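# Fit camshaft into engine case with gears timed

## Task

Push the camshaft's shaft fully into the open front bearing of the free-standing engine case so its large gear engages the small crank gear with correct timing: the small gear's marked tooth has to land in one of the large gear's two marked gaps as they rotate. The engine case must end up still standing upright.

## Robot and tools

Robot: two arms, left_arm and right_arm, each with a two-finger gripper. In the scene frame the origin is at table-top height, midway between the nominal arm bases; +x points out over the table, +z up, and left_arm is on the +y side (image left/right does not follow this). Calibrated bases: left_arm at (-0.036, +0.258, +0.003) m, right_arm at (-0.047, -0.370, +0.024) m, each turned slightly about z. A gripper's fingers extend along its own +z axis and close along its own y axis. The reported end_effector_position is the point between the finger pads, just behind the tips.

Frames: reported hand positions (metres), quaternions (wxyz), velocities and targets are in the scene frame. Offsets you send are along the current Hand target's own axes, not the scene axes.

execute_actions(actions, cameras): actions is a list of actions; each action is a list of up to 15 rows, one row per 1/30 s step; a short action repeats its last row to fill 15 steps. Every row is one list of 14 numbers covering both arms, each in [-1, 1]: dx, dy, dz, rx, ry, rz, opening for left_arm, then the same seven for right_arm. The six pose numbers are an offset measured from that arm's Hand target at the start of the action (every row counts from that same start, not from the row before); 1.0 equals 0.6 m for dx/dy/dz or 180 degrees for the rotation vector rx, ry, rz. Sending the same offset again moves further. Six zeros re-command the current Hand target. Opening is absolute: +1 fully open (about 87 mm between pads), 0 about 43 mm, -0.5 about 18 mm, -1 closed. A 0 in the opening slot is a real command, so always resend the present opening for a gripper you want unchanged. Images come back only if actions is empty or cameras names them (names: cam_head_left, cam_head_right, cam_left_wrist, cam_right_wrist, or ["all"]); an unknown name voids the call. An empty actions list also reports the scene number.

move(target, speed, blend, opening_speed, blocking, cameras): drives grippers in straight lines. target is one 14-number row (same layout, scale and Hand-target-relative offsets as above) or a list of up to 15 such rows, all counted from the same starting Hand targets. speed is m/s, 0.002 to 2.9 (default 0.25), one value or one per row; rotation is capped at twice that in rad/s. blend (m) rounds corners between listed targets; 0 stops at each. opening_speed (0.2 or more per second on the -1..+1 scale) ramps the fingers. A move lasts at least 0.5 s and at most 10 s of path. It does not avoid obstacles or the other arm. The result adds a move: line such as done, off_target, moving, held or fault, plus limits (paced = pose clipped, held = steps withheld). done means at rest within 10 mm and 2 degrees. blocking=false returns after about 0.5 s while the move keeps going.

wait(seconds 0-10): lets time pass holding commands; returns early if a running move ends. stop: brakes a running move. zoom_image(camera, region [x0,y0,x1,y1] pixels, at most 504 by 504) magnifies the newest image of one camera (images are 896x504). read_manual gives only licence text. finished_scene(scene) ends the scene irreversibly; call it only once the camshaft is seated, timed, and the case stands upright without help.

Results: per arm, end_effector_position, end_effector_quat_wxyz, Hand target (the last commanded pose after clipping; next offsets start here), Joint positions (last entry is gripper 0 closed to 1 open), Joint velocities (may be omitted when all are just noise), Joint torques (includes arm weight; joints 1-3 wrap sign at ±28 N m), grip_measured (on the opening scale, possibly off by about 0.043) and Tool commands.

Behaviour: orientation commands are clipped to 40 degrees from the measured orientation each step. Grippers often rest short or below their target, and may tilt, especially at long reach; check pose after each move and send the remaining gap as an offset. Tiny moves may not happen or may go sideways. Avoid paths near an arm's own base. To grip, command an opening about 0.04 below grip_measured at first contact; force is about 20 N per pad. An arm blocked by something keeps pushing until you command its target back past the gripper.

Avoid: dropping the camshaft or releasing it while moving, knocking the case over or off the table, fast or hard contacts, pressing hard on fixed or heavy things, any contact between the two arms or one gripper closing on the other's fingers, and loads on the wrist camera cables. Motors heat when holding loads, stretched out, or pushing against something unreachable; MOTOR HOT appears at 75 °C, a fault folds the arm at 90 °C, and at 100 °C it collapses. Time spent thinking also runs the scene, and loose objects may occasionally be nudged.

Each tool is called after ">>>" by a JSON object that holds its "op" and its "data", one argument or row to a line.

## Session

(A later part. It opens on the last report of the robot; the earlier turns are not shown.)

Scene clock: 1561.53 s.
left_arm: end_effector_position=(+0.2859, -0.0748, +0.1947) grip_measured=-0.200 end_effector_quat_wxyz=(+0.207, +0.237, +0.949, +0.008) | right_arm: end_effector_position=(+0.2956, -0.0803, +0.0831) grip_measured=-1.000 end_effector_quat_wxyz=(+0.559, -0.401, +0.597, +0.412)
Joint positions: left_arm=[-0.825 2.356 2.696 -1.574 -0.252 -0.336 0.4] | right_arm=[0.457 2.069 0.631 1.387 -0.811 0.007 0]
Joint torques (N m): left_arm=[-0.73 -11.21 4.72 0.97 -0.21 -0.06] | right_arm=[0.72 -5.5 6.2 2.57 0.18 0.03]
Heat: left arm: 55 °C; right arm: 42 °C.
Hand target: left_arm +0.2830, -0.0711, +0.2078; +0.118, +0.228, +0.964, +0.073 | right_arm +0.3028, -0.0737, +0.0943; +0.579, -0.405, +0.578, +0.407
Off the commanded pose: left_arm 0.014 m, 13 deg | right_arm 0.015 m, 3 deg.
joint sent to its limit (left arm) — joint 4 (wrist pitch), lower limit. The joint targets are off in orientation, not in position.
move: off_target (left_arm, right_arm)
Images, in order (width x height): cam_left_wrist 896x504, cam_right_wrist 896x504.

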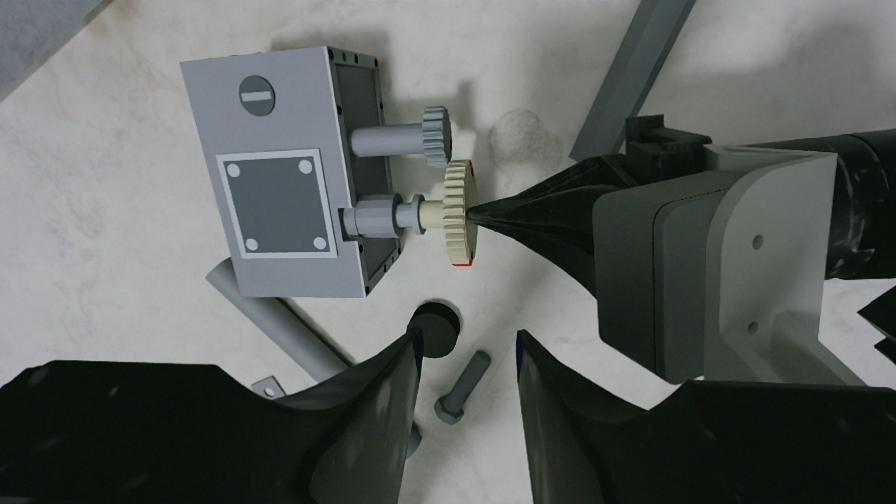

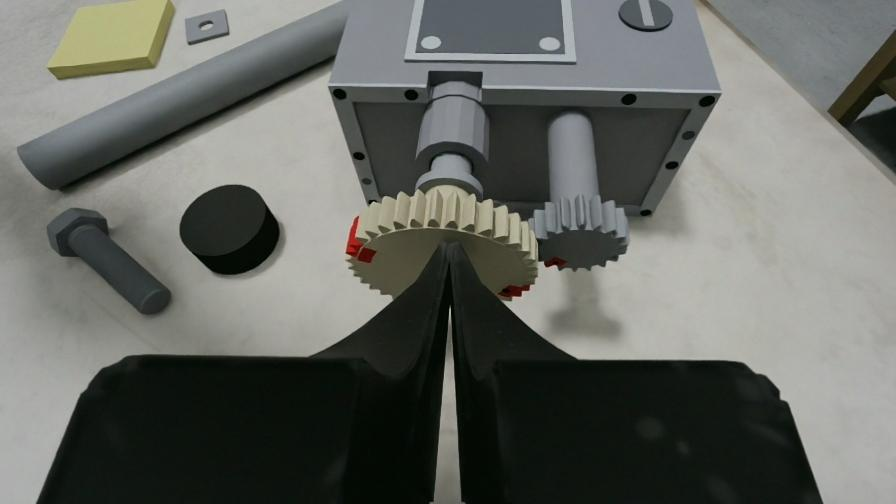

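>>> {"op": "move", "data": {
  "target": [0,0,0,0,0,0,-0.2,0.006,0,0.01,0,0,0,-1],
  "speed": 0.05,
  "cameras": ["cam_left_wrist","cam_right_wrist"]
}}

>>> {"op": "zoom_image", "data": {
  "camera": "cam_left_wrist",
  "region": [320, 70, 560, 290]
}}

Scene clock: 1565.70 s.
left_arm: end_effector_position=(+0.2859, -0.0748, +0.1947) grip_measured=-0.200 end_effector_quat_wxyz=(+0.207, +0.237, +0.949, +0.008) | right_arm: end_effector_position=(+0.2975, -0.0765, +0.0781) grip_measured=-1.000 end_effector_quat_wxyz=(+0.557, -0.400, +0.600, +0.412)
Joint positions: left_arm=[-0.825 2.356 2.696 -1.574 -0.252 -0.336 0.4] | right_arm=[0.466 2.092 0.646 1.387 -0.801 0.007 0]
Joint torques (N m): left_arm=[-0.73 -11.21 4.7 0.97 -0.21 -0.06] | right_arm=[1.09 -5.59 6.39 2.64 0.21 0.03]
Heat: left arm: 55 °C; right arm: 41 °C.
Hand target: left_arm +0.2830, -0.0711, +0.2078; +0.118, +0.228, +0.964, +0.073 | right_arm +0.3047, -0.0680, +0.0908; +0.579, -0.405, +0.578, +0.407
Off the commanded pose: left_arm 0.014 m, 13 deg | right_arm 0.017 m, 4 deg.
joint sent to its limit (left arm) — joint 4 (wrist pitch), lower limit. The joint targets are off in orientation, not in position.
move: off_target (left_arm, right_arm)
Images, in order (width x height): cam_left_wrist 896x504, cam_right_wrist 896x504.

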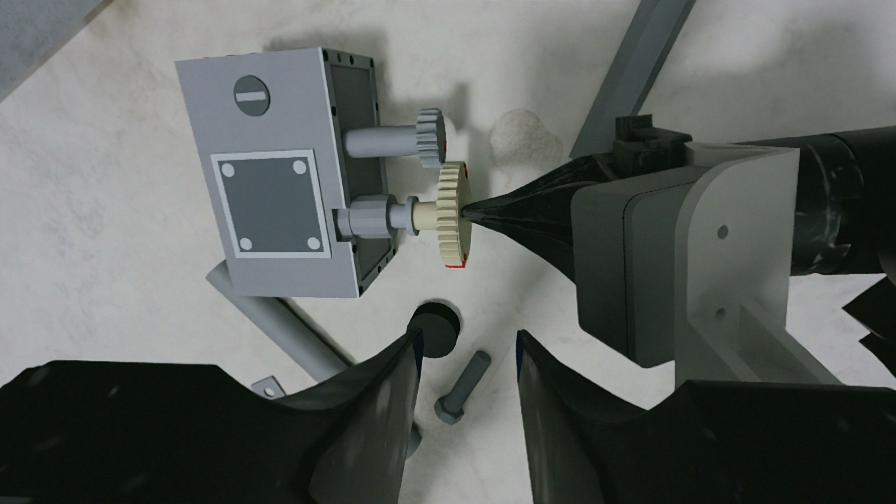

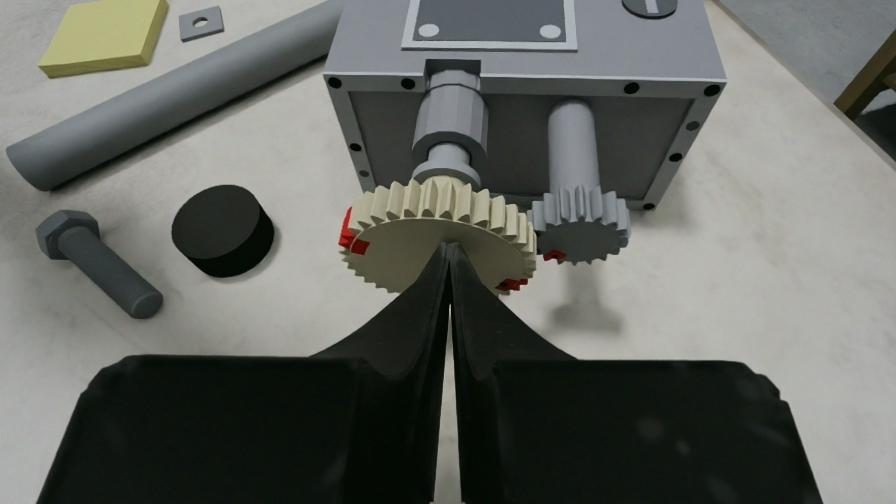

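Scaled by 2.100 from the camera's 896x504 image, which has a finer 1280x720 frame.

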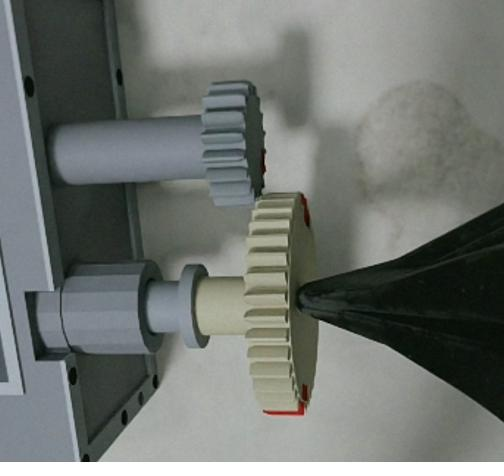

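>>> {"op": "zoom_image", "data": {
  "camera": "cam_left_wrist",
  "region": [415, 140, 475, 190]
}}

>>> {"op": "zoom_image", "data": {
  "camera": "cam_right_wrist",
  "region": [490, 190, 590, 300]
}}

Scaled by 8.400 from the camera's 896x504 image, which has a finer 1280x720 frame.

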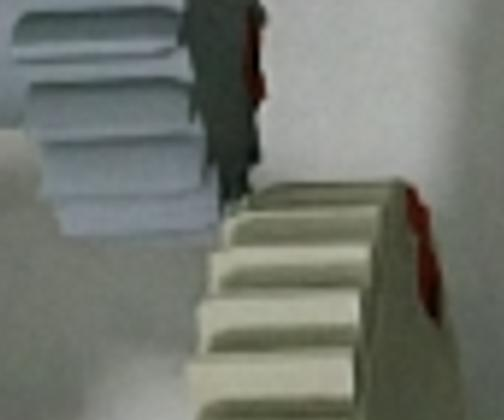

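Scaled by 4.582 from the camera's 896x504 image, which has a finer 1280x720 frame.

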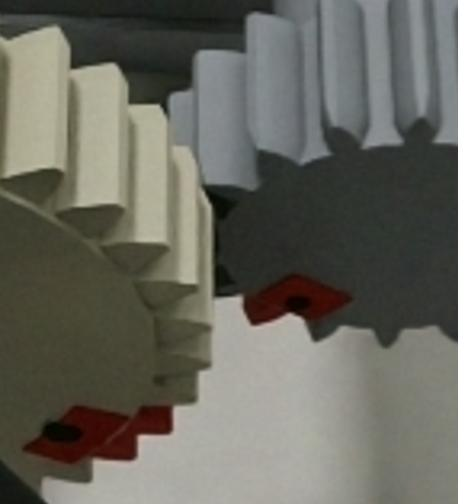

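>>> {"op": "move", "data": {
  "target": [
    [0,0,0,0,0,0,-0.2,0,0,-0.05,0,0,0,-1],
    [0,0,0,0,0,0,-0.2,0,0,-0.05,0,0,0.5,-1]
  ],
  "speed": 0.3,
  "cameras": ["cam_left_wrist","cam_right_wrist"]
}}

Scene clock: 1597.27 s.
left_arm: end_effector_position=(+0.2859, -0.0748, +0.1947) grip_measured=-0.200 end_effector_quat_wxyz=(+0.207, +0.237, +0.949, +0.008) | right_arm: end_effector_position=(+0.2847, -0.0957, +0.0678) grip_measured=-1.000 end_effector_quat_wxyz=(+0.072, +0.163, +0.723, +0.667)
Joint positions: left_arm=[-0.825 2.356 2.696 -1.574 -0.252 -0.336 0.4] | right_arm=[0.337 2.284 0.724 1.391 -0.939 1.548 0]
Joint torques (N m): left_arm=[-0.75 -11.19 4.7 0.98 -0.21 -0.07] | right_arm=[-0.81 -6.53 4.86 3.68 0.02 0.11]
Heat: left arm: 56 °C; right arm: 41 °C.
Hand target: left_arm +0.2830, -0.0711, +0.2078; +0.118, +0.228, +0.964, +0.073 | right_arm +0.2945, -0.0963, +0.0907; +0.121, +0.123, +0.695, +0.698
Off the commanded pose: left_arm 0.014 m, 13 deg | right_arm 0.025 m, 9 deg.
joint sent to its limit (left arm) — joint 4 (wrist pitch), lower limit. The joint targets are off in orientation, not in position.
move: off_target (left_arm, right_arm)
Images, in order (width x height): cam_left_wrist 896x504, cam_right_wrist 896x504.

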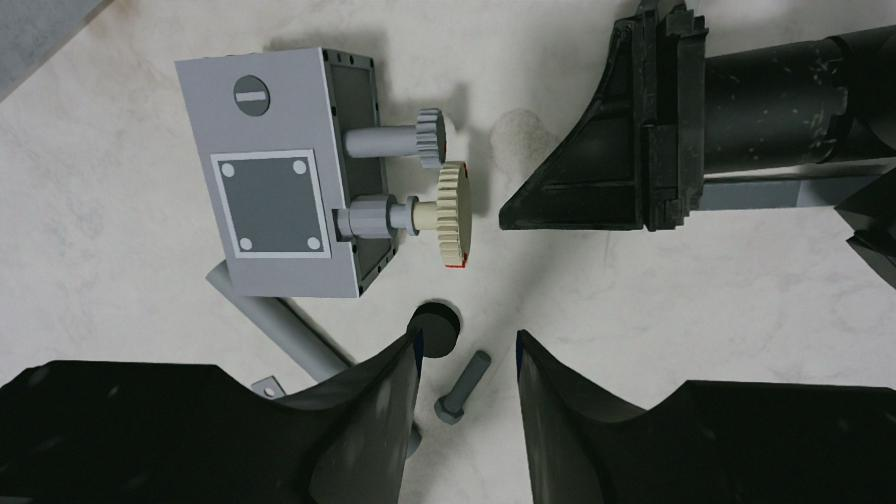

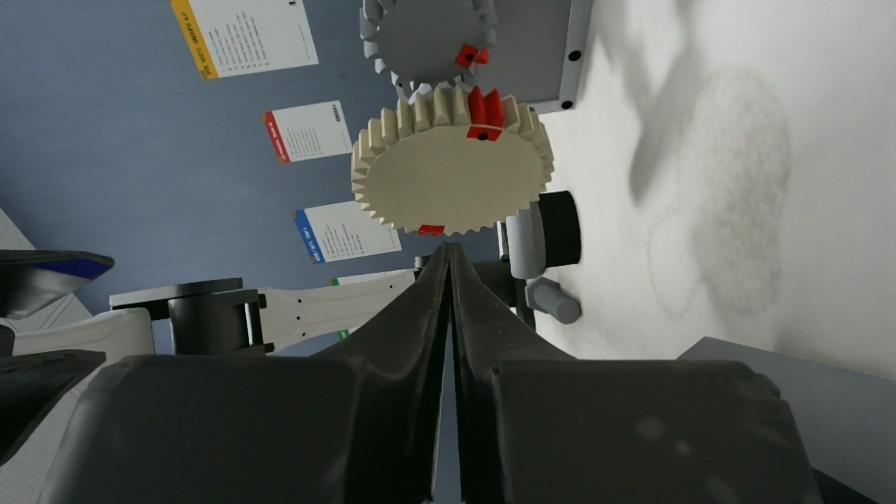

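>>> {"op": "zoom_image", "data": {
  "camera": "cam_right_wrist",
  "region": [340, 0, 560, 150]
}}

>>> {"op": "zoom_image", "data": {
  "camera": "cam_right_wrist",
  "region": [390, 40, 510, 130]
}}

Scaled by 2.291 from the camera's 896x504 image, which has a finer 1280x720 frame.

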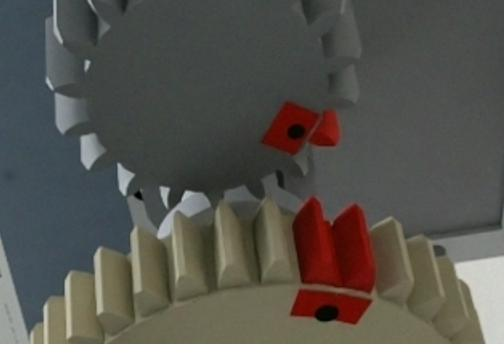

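Scaled by 4.200 from the camera's 896x504 image, which has a finer 1280x720 frame.

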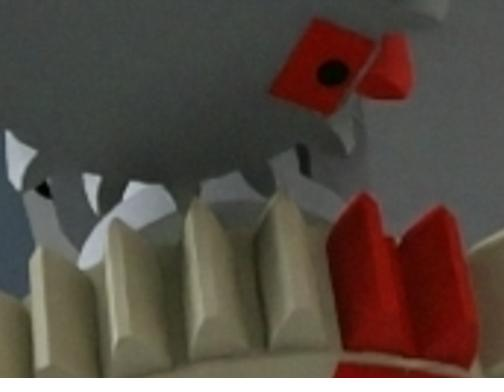

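>>> {"op": "move", "data": {
  "target": [
    [0.004,0.01,0,0,-0.047,0,-0.2,0,0,0,0,0,0,-1],
    [0.004,0.01,0.166,0,-0.047,0,-0.2,0,0,0,0,0,0,-1]
  ],
  "speed": 0.15,
  "cameras": ["cam_left_wrist","cam_right_wrist"]
}}

Scene clock: 1614.23 s.
left_arm: end_effector_position=(+0.3050, -0.0537, +0.1002) grip_measured=-0.200 end_effector_quat_wxyz=(+0.170, +0.234, +0.955, +0.069) | right_arm: end_effector_position=(+0.2847, -0.0957, +0.0678) grip_measured=-1.000 end_effector_quat_wxyz=(+0.072, +0.163, +0.723, +0.667)
Joint positions: left_arm=[-0.783 2.308 2.215 -1.263 -0.301 -0.313 0.4] | right_arm=[0.337 2.284 0.724 1.391 -0.939 1.548 0]
Joint torques (N m): left_arm=[-0.16 -11.81 4.83 1.1 -0.1 0.04] | right_arm=[-0.75 -6.54 4.93 3.68 0.02 0.11]
Heat: left arm: 56 °C; right arm: 44 °C.
Hand target: left_arm +0.3093, -0.0559, +0.1126; +0.188, +0.232, +0.953, +0.056 | right_arm +0.2945, -0.0963, +0.0907; +0.121, +0.123, +0.695, +0.698
Off the commanded pose: left_arm 0.013 m, 3 deg | right_arm 0.025 m, 9 deg.
move: off_target (left_arm, right_arm)
Images, in order (width x height): cam_left_wrist 896x504, cam_right_wrist 896x504.

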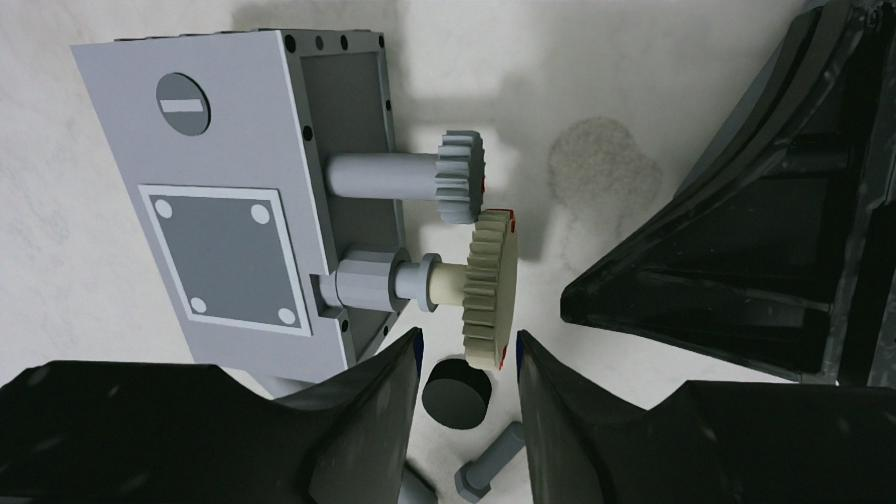

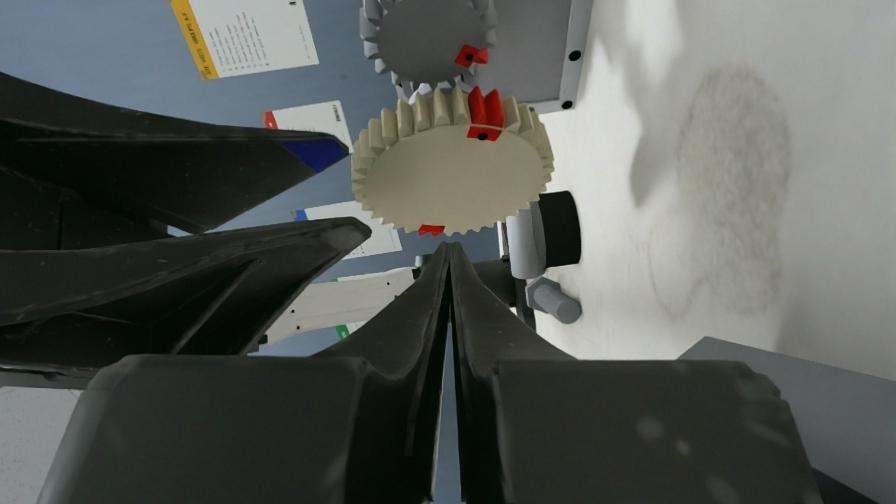

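>>> {"op": "move", "data": {
  "target": [
    [0.0,-0.01,0.018,0,0,0,-0.2,0,0,0,0,0,0,-1],
    [0.0,-0.01,0.018,0,0,0,-0.8,0,0,0,0,0,0,-1]
  ],
  "speed": 0.08,
  "opening_speed": 1.0,
  "cameras": ["cam_left_wrist","cam_right_wrist"]
}}

>>> {"op": "zoom_image", "data": {
  "camera": "cam_right_wrist",
  "region": [340, 0, 560, 150]
}}

Scene clock: 1619.87 s.
left_arm: end_effector_position=(+0.3087, -0.0578, +0.0976) grip_measured=-0.692 end_effector_quat_wxyz=(+0.178, +0.233, +0.954, +0.063) | right_arm: end_effector_position=(+0.2847, -0.0957, +0.0678) grip_measured=-1.000 end_effector_quat_wxyz=(+0.072, +0.163, +0.723, +0.667)
Joint positions: left_arm=[-0.783 2.308 2.203 -1.23 -0.301 -0.313 0.154] | right_arm=[0.337 2.284 0.724 1.391 -0.939 1.548 0]
Joint torques (N m): left_arm=[-0.51 -10.33 4.86 1.11 -0.11 0] | right_arm=[-0.8 -6.54 4.93 3.67 0 0.1]
Heat: left arm: 56 °C; right arm: 45 °C.
Hand target: left_arm +0.3110, -0.0611, +0.1016; +0.188, +0.232, +0.953, +0.056 | right_arm +0.2945, -0.0963, +0.0907; +0.121, +0.123, +0.695, +0.698
Off the commanded pose: left_arm 0.006 m, 1 deg | right_arm 0.025 m, 9 deg.
move: off_target (right_arm)
Images, in order (width x height): cam_left_wrist 896x504, cam_right_wrist 896x504.

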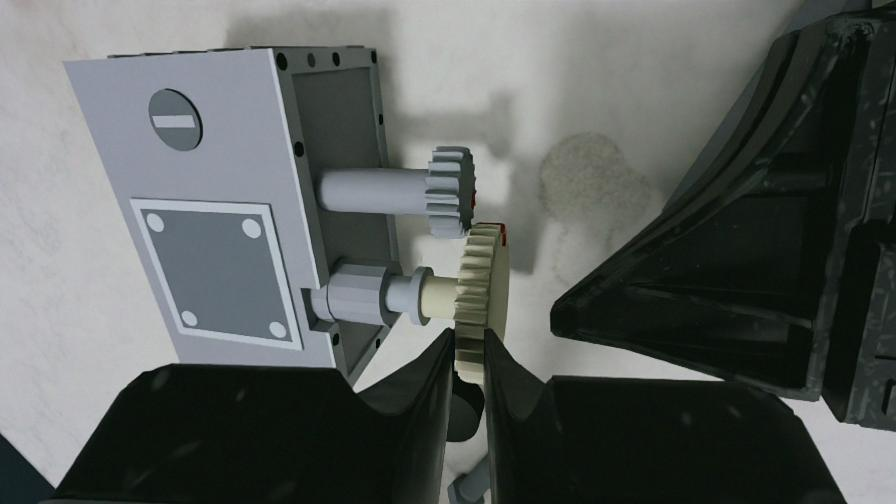

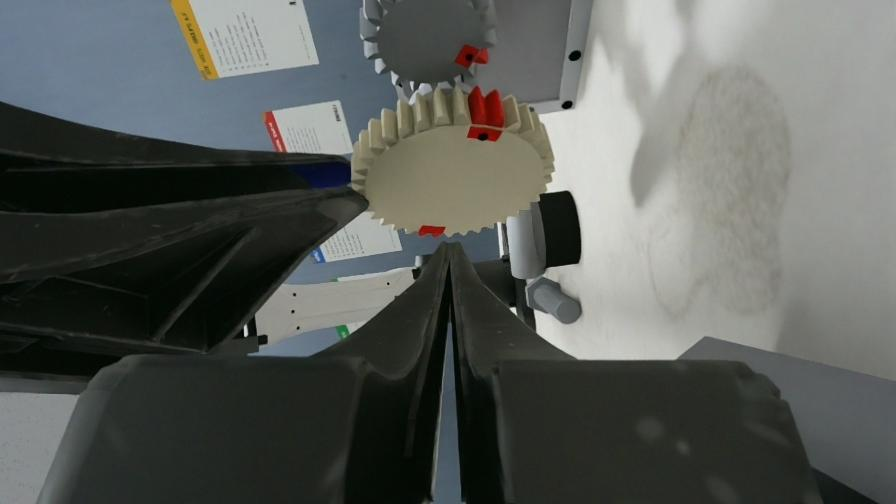

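Scaled by 2.291 from the camera's 896x504 image, which has a finer 1280x720 frame.

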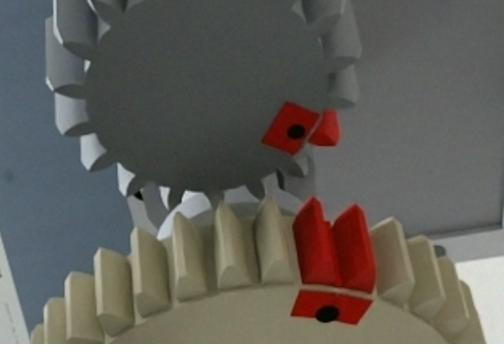

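>>> {"op": "move", "data": {
  "target": [
    [0.0,-0.002,0,0,0,0,-0.3,0,0,0,0,0,0,-1],
    [0.0,-0.002,0.018,0,0,0,-0.3,0,0,0,0,0,0,-1],
    [0.0,-0.002,0.018,0,0,0,-0.8,0,0,0,0,0,0,-1]
  ],
  "speed": 0.08,
  "opening_speed": 1.0,
  "cameras": ["cam_left_wrist","cam_right_wrist"]
}}

>>> {"op": "zoom_image", "data": {
  "camera": "cam_right_wrist",
  "region": [340, 0, 560, 150]
}}

Scene clock: 1626.67 s.
left_arm: end_effector_position=(+0.3106, -0.0603, +0.0917) grip_measured=-0.651 end_effector_quat_wxyz=(+0.181, +0.233, +0.954, +0.059) | right_arm: end_effector_position=(+0.2847, -0.0957, +0.0678) grip_measured=-1.000 end_effector_quat_wxyz=(+0.072, +0.163, +0.723, +0.667)
Joint positions: left_arm=[-0.783 2.308 2.179 -1.197 -0.298 -0.311 0.175] | right_arm=[0.337 2.284 0.724 1.391 -0.939 1.548 0]
Joint torques (N m): left_arm=[-0.16 -9.62 4.9 1.15 -0.12 0.02] | right_arm=[-0.87 -6.5 4.89 3.67 0.01 0.1]
Heat: left arm: 56 °C; right arm: 46 °C.
Hand target: left_arm +0.3146, -0.0619, +0.0914; +0.188, +0.232, +0.953, +0.056 | right_arm +0.2945, -0.0963, +0.0907; +0.121, +0.123, +0.695, +0.698
Off the commanded pose: left_arm 0.004 m, 1 deg | right_arm 0.025 m, 9 deg.
move: off_target (right_arm)
Images, in order (width x height): cam_left_wrist 896x504, cam_right_wrist 896x504.

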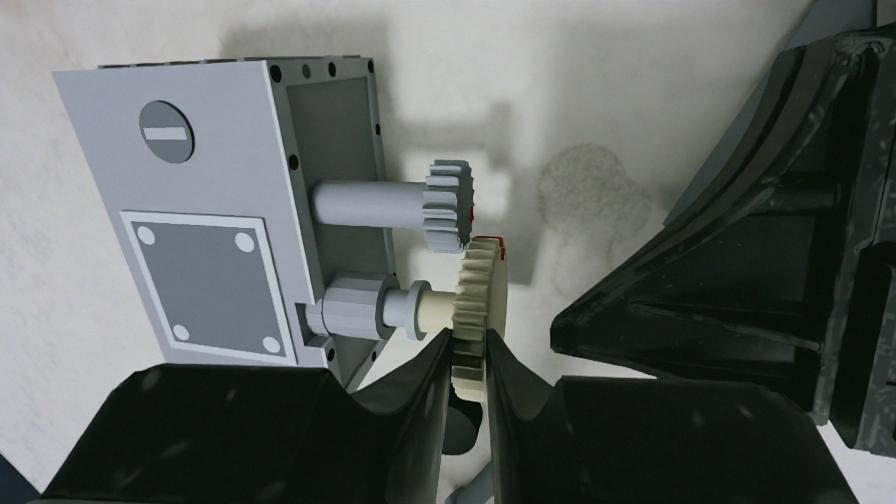

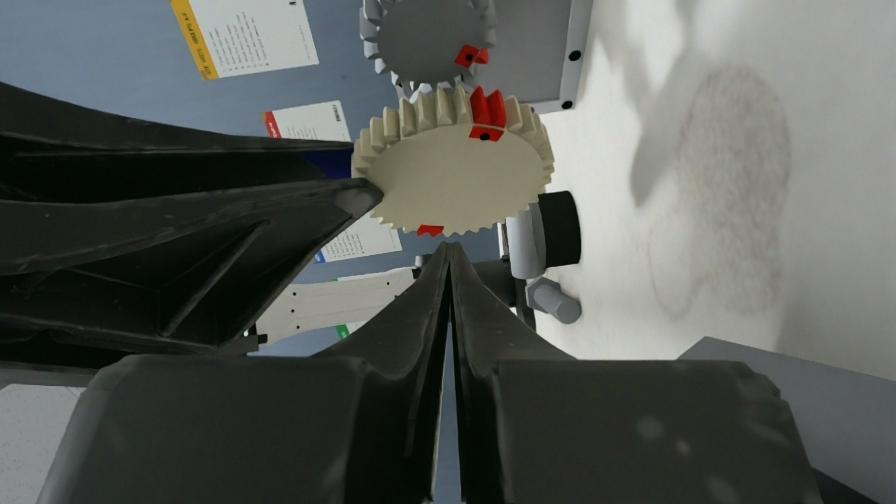

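Scaled by 2.291 from the camera's 896x504 image, which has a finer 1280x720 frame.

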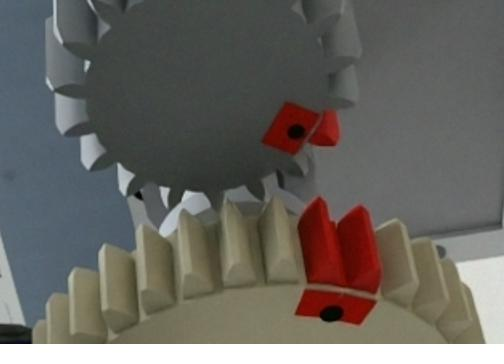

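>>> {"op": "move", "data": {
  "target": [-0.002,0,0,0,0.014,0,-0.8,0,0,0,0,0,0,-1],
  "speed": 0.04,
  "cameras": ["cam_right_wrist"]
}}

>>> {"op": "zoom_image", "data": {
  "camera": "cam_right_wrist",
  "region": [390, 40, 510, 130]
}}

Scene clock: 1635.40 s.
left_arm: end_effector_position=(+0.3113, -0.0609, +0.0917) grip_measured=-0.650 end_effector_quat_wxyz=(+0.165, +0.235, +0.956, +0.065) | right_arm: end_effector_position=(+0.2847, -0.0957, +0.0678) grip_measured=-1.000 end_effector_quat_wxyz=(+0.072, +0.163, +0.723, +0.667)
Joint positions: left_arm=[-0.78 2.364 2.279 -1.274 -0.29 -0.311 0.175] | right_arm=[0.337 2.284 0.724 1.391 -0.939 1.548 0]
Joint torques (N m): left_arm=[0.08 -8.73 7.17 0.85 -0.05 -0.04] | right_arm=[-0.7 -6.57 4.93 3.69 0.01 0.09]
Heat: left arm: 55 °C; right arm: 47 °C.
Hand target: left_arm +0.3155, -0.0625, +0.0916; +0.167, +0.231, +0.957, +0.061 | right_arm +0.2945, -0.0963, +0.0907; +0.121, +0.123, +0.695, +0.698
Off the commanded pose: left_arm 0.005 m, 1 deg | right_arm 0.025 m, 9 deg.
move: off_target (right_arm)
Images, in order (width x height): cam_right_wrist 896x504.

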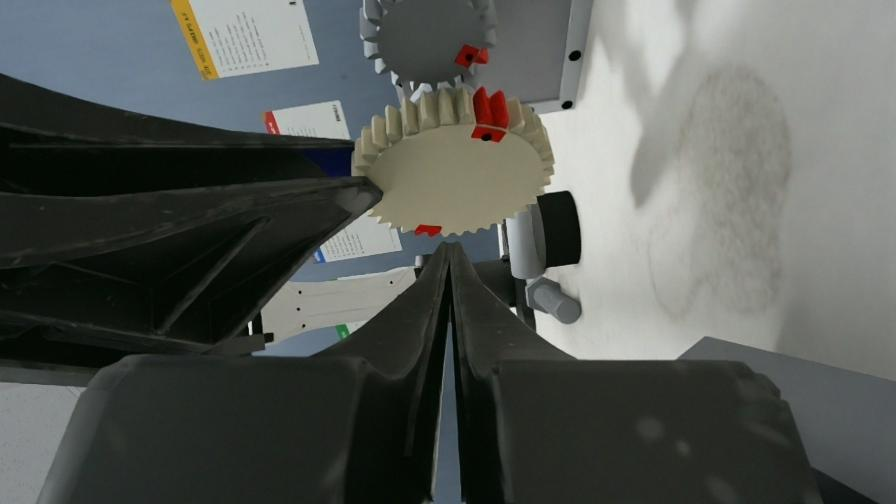

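Scaled by 4.200 from the camera's 896x504 image, which has a finer 1280x720 frame.

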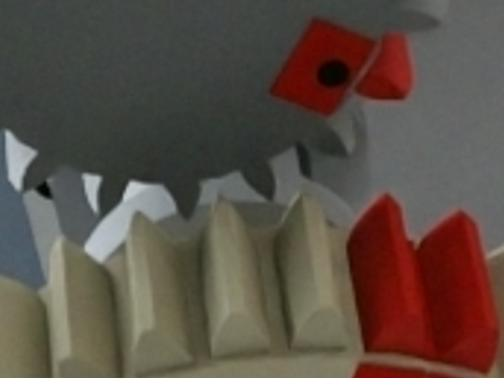

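>>> {"op": "move", "data": {
  "target": [-0.001,0,0,0,0.009,0,-0.8,0,0,0,0,0,0,-1],
  "speed": 0.04,
  "cameras": ["cam_right_wrist"]
}}

>>> {"op": "zoom_image", "data": {
  "camera": "cam_right_wrist",
  "region": [390, 40, 510, 130]
}}

Scene clock: 1641.77 s.
left_arm: end_effector_position=(+0.3121, -0.0614, +0.0916) grip_measured=-0.650 end_effector_quat_wxyz=(+0.152, +0.236, +0.958, +0.068) | right_arm: end_effector_position=(+0.2847, -0.0957, +0.0678) grip_measured=-1.000 end_effector_quat_wxyz=(+0.072, +0.163, +0.723, +0.667)
Joint positions: left_arm=[-0.776 2.417 2.376 -1.345 -0.28 -0.311 0.175] | right_arm=[0.337 2.284 0.724 1.391 -0.939 1.548 0]
Joint torques (N m): left_arm=[0.08 -8.95 7.09 0.82 -0.05 -0.07] | right_arm=[-0.8 -6.49 4.9 3.66 0.02 0.1]
Heat: left arm: 54 °C; right arm: 47 °C.
Hand target: left_arm +0.3161, -0.0629, +0.0918; +0.154, +0.230, +0.959, +0.064 | right_arm +0.2945, -0.0963, +0.0907; +0.121, +0.123, +0.695, +0.698
Off the commanded pose: left_arm 0.004 m, 1 deg | right_arm 0.025 m, 9 deg.
move: off_target (right_arm)
Images, in order (width x height): cam_right_wrist 896x504.

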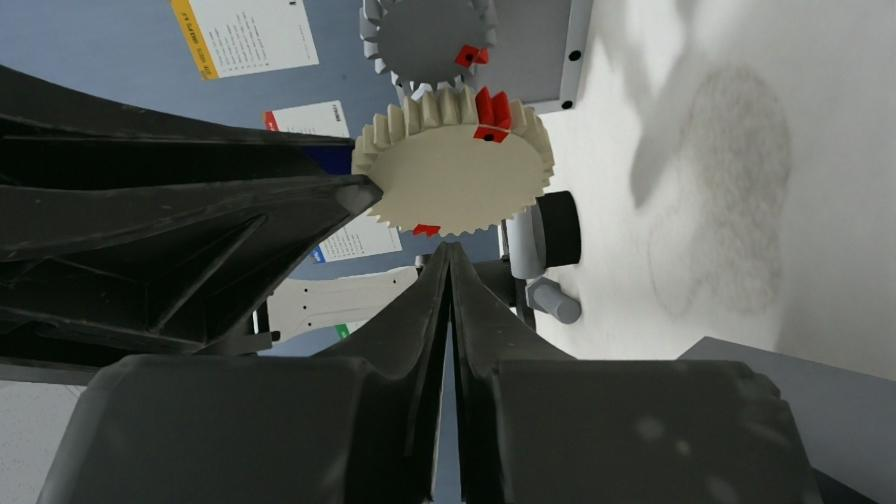

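Scaled by 4.200 from the camera's 896x504 image, which has a finer 1280x720 frame.

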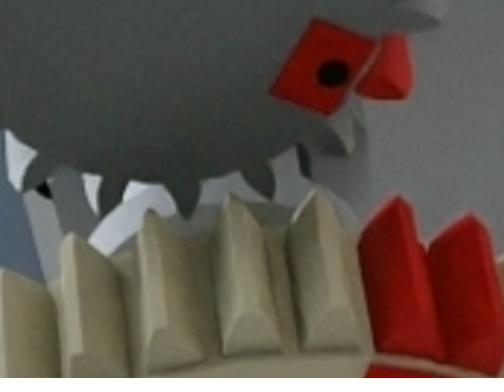

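>>> {"op": "move", "data": {
  "target": [
    [0,0,0,0,0,0,-0.3,0,0,0,0,0,0,-1],
    [0,0,-0.17,0,0,0,-0.2,0,0,0,0,0,0,-1]
  ],
  "speed": 0.12,
  "opening_speed": 1.0,
  "cameras": ["cam_left_wrist","cam_right_wrist"]
}}

>>> {"op": "zoom_image", "data": {
  "camera": "cam_right_wrist",
  "region": [390, 40, 510, 130]
}}

Scene clock: 1650.83 s.
left_arm: end_effector_position=(+0.2872, -0.0717, +0.1757) grip_measured=-0.200 end_effector_quat_wxyz=(+0.192, +0.236, +0.952, +0.034) | right_arm: end_effector_position=(+0.2847, -0.0957, +0.0678) grip_measured=-1.000 end_effector_quat_wxyz=(+0.072, +0.163, +0.723, +0.667)
Joint positions: left_arm=[-0.828 2.383 2.664 -1.573 -0.28 -0.345 0.4] | right_arm=[0.337 2.284 0.724 1.391 -0.939 1.548 0]
Joint torques (N m): left_arm=[-0.79 -11.55 4.33 0.85 -0.2 -0.08] | right_arm=[-0.76 -6.5 4.93 3.67 0.03 0.1]
Heat: left arm: 52 °C; right arm: 48 °C.
Hand target: left_arm +0.2830, -0.0682, +0.1881; +0.153, +0.230, +0.959, +0.064 | right_arm +0.2945, -0.0963, +0.0907; +0.121, +0.123, +0.695, +0.698
Off the commanded pose: left_arm 0.014 m, 6 deg | right_arm 0.025 m, 9 deg.
joint sent to its limit (left arm) — joint 4 (wrist pitch), lower limit. The joint targets are off in orientation, not in position.
move: off_target (left_arm, right_arm); target 2's new opening was sent with left_arm's hand 0.014 m and 6 deg from that target
Images, in order (width x height): cam_left_wrist 896x504, cam_right_wrist 896x504.

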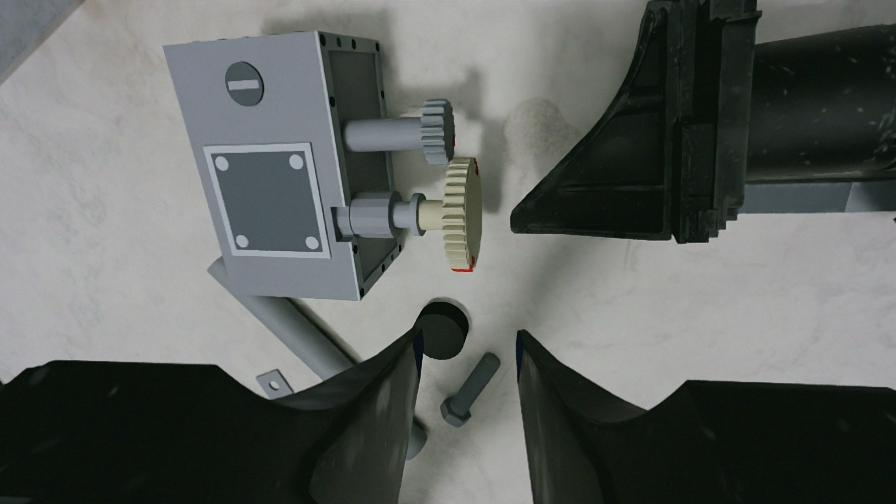

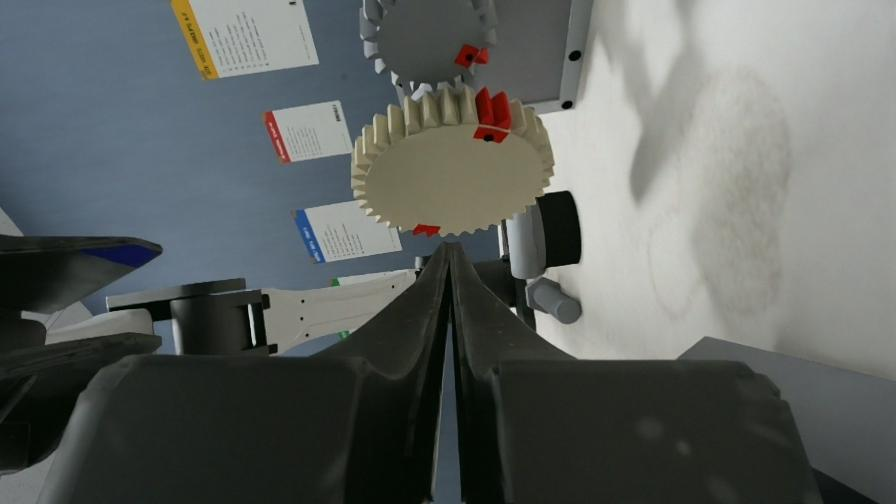

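Scaled by 4.200 from the camera's 896x504 image, which has a finer 1280x720 frame.

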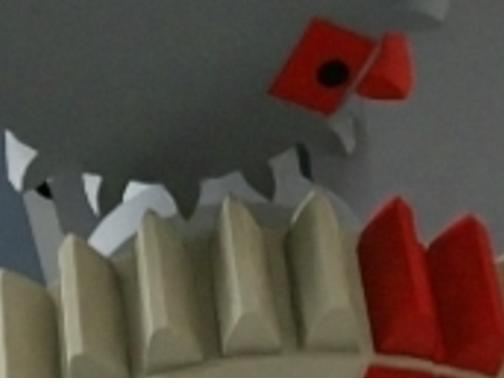

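>>> {"op": "move", "data": {
  "target": [
    [0,0,0,0,0,0,-0.2,-0.006,0.012,0.01,0,0,0,-1],
    [0,0,0,0,0,0,-0.2,-0.006,0.012,0.036,0,0,0,-1]
  ],
  "speed": 0.06,
  "cameras": ["cam_left_wrist","cam_right_wrist"]
}}

>>> {"op": "zoom_image", "data": {
  "camera": "cam_left_wrist",
  "region": [320, 70, 560, 290]
}}

Scene clock: 1657.73 s.
left_arm: end_effector_position=(+0.2872, -0.0717, +0.1757) grip_measured=-0.200 end_effector_quat_wxyz=(+0.192, +0.236, +0.952, +0.034) | right_arm: end_effector_position=(+0.2990, -0.0815, +0.0816) grip_measured=-1.000 end_effector_quat_wxyz=(+0.090, +0.150, +0.714, +0.678)
Joint positions: left_arm=[-0.828 2.383 2.664 -1.573 -0.28 -0.345 0.4] | right_arm=[0.366 2.284 0.79 1.389 -0.907 1.563 0]
Joint torques (N m): left_arm=[-0.8 -11.55 4.31 0.86 -0.19 -0.08] | right_arm=[0.32 -6.76 5.55 3.15 0.15 0.1]
Heat: left arm: 52 °C; right arm: 48 °C.
Hand target: left_arm +0.2830, -0.0682, +0.1881; +0.153, +0.230, +0.959, +0.064 | right_arm +0.3053, -0.0772, +0.0980; +0.121, +0.123, +0.695, +0.698
Off the commanded pose: left_arm 0.014 m, 6 deg | right_arm 0.018 m, 6 deg.
joint sent to its limit (left arm) — joint 4 (wrist pitch), lower limit. The joint targets are off in orientation, not in position.
move: off_target (left_arm, right_arm)
Images, in order (width x height): cam_left_wrist 896x504, cam_right_wrist 896x504.

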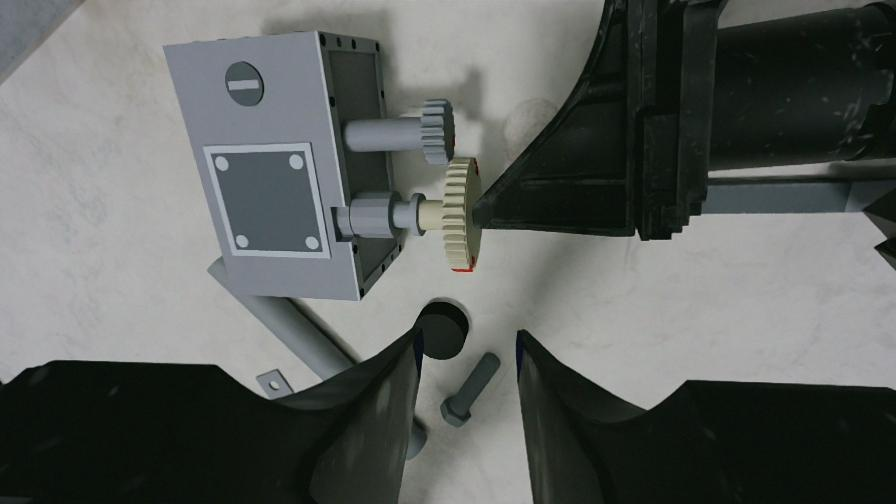

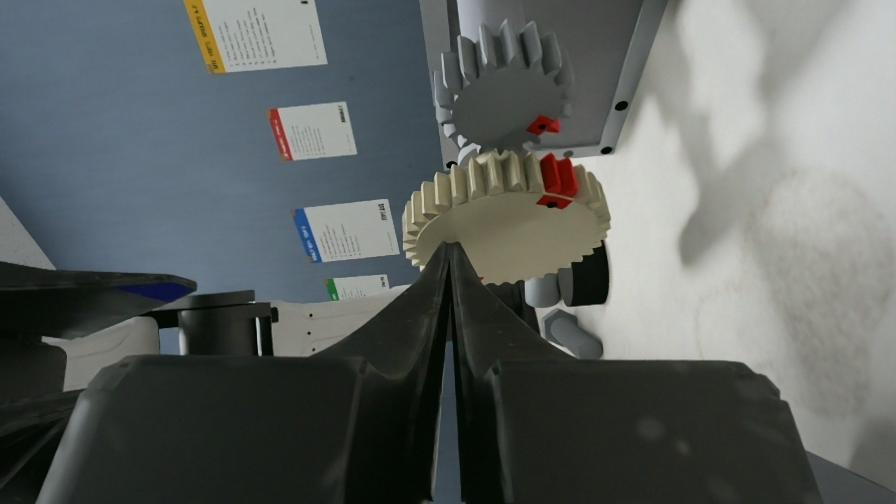

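Scaled by 2.100 from the camera's 896x504 image, which has a finer 1280x720 frame.

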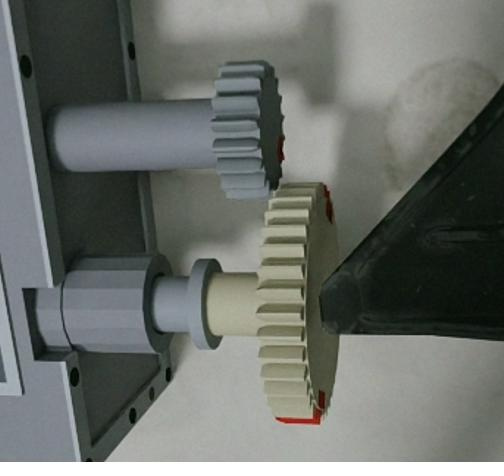

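>>> {"op": "move", "data": {
  "target": [
    [0,0,0,0,0,0,-0.2,0,0,-0.015,0,0,0,-1],
    [0,0,0,0,0,0,-0.2,0,-0.024,-0.015,0,0,0,-1]
  ],
  "speed": 0.08,
  "cameras": ["cam_left_wrist","cam_right_wrist"]
}}

Scene clock: 1666.73 s.
left_arm: end_effector_position=(+0.2872, -0.0717, +0.1757) grip_measured=-0.200 end_effector_quat_wxyz=(+0.192, +0.236, +0.952, +0.034) | right_arm: end_effector_position=(+0.2959, -0.0826, +0.0641) grip_measured=-1.000 end_effector_quat_wxyz=(+0.075, +0.162, +0.721, +0.670)
Joint positions: left_arm=[-0.828 2.383 2.664 -1.573 -0.28 -0.345 0.4] | right_arm=[0.365 2.329 0.79 1.39 -0.91 1.563 0]
Joint torques (N m): left_arm=[-0.81 -11.56 4.29 0.86 -0.19 -0.08] | right_arm=[-1.02 -6.86 3.97 3.59 -0.01 -0.05]
Heat: left arm: 52 °C; right arm: 47 °C.
Hand target: left_arm +0.2830, -0.0682, +0.1881; +0.153, +0.230, +0.959, +0.064 | right_arm +0.3022, -0.0856, +0.0834; +0.121, +0.123, +0.695, +0.698
Off the commanded pose: left_arm 0.014 m, 6 deg | right_arm 0.021 m, 8 deg.
joint sent to its limit (left arm) — joint 4 (wrist pitch), lower limit. The joint targets are off in orientation, not in position.
move: off_target (left_arm, right_arm)
Images, in order (width x height): cam_left_wrist 896x504, cam_right_wrist 896x504.

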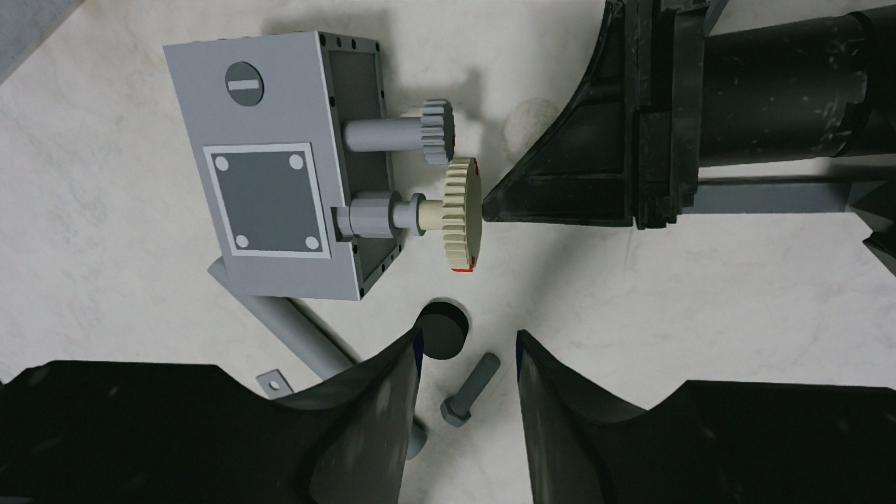

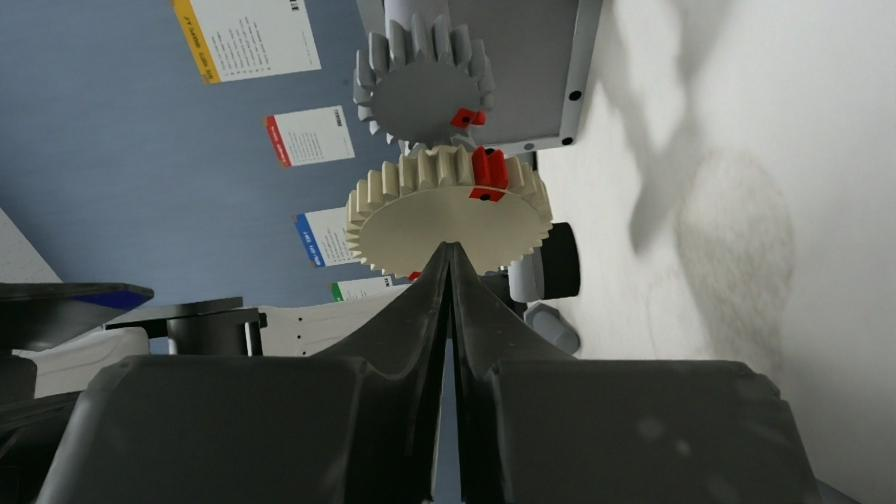

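>>> {"op": "move", "data": {
  "target": [0,0,0,0,0,0,-0.2,-0.001,-0.006,0.018,0,0,0,-1],
  "speed": 0.05,
  "cameras": ["cam_left_wrist","cam_right_wrist"]
}}

>>> {"op": "zoom_image", "data": {
  "camera": "cam_left_wrist",
  "region": [320, 70, 560, 290]
}}

>>> {"op": "zoom_image", "data": {
  "camera": "cam_right_wrist",
  "region": [340, 50, 580, 250]
}}

Scene clock: 1673.47 s.
left_arm: end_effector_position=(+0.2872, -0.0717, +0.1757) grip_measured=-0.200 end_effector_quat_wxyz=(+0.192, +0.236, +0.952, +0.034) | right_arm: end_effector_position=(+0.3009, -0.0813, +0.0619) grip_measured=-1.000 end_effector_quat_wxyz=(+0.078, +0.162, +0.720, +0.671)
Joint positions: left_arm=[-0.828 2.383 2.664 -1.573 -0.28 -0.345 0.4] | right_arm=[0.365 2.346 0.812 1.39 -0.906 1.562 0]
Joint torques (N m): left_arm=[-0.83 -11.55 4.3 0.86 -0.2 -0.09] | right_arm=[0.68 -6.28 5.08 3.59 0.17 0.02]
Heat: left arm: 51 °C; right arm: 48 °C.
Hand target: left_arm +0.2830, -0.0682, +0.1881; +0.153, +0.230, +0.959, +0.064 | right_arm +0.3065, -0.0757, +0.0799; +0.122, +0.123, +0.695, +0.698
Off the commanded pose: left_arm 0.014 m, 6 deg | right_arm 0.020 m, 8 deg.
joint sent to its limit (left arm) — joint 4 (wrist pitch), lower limit. The joint targets are off in orientation, not in position.
move: off_target (left_arm, right_arm)
Images, in order (width x height): cam_left_wrist 896x504, cam_right_wrist 896x504.

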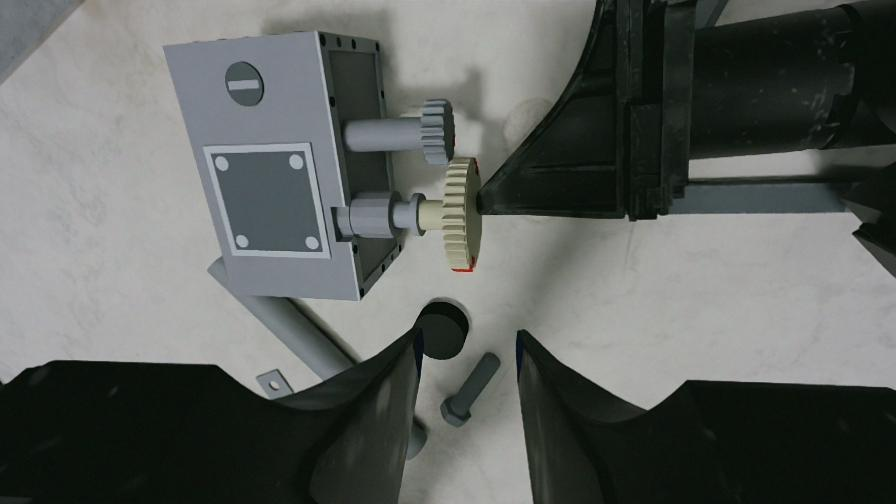

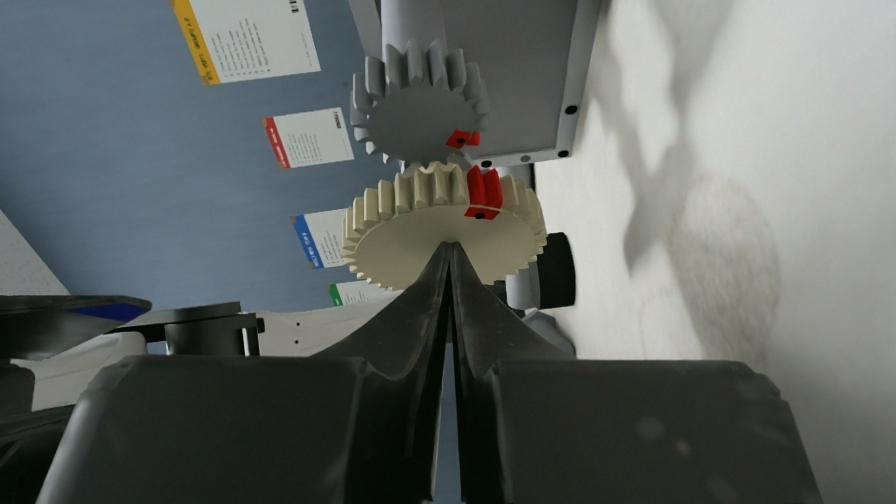

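Scaled by 2.100 from the camera's 896x504 image, which has a finer 1280x720 frame.

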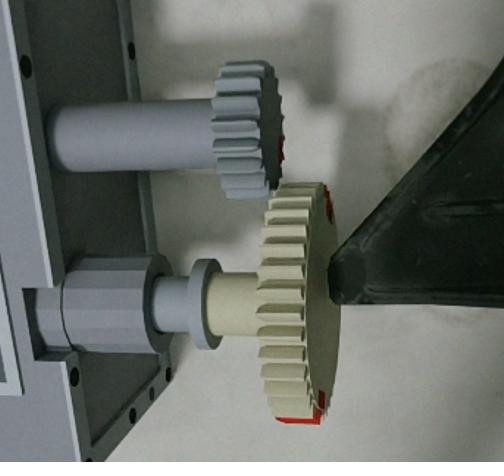

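Scaled by 2.100 from the camera's 896x504 image, which has a finer 1280x720 frame.

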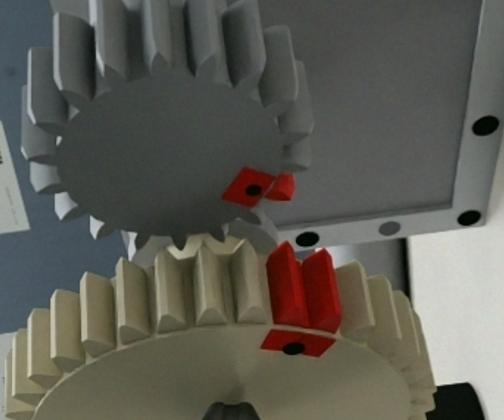

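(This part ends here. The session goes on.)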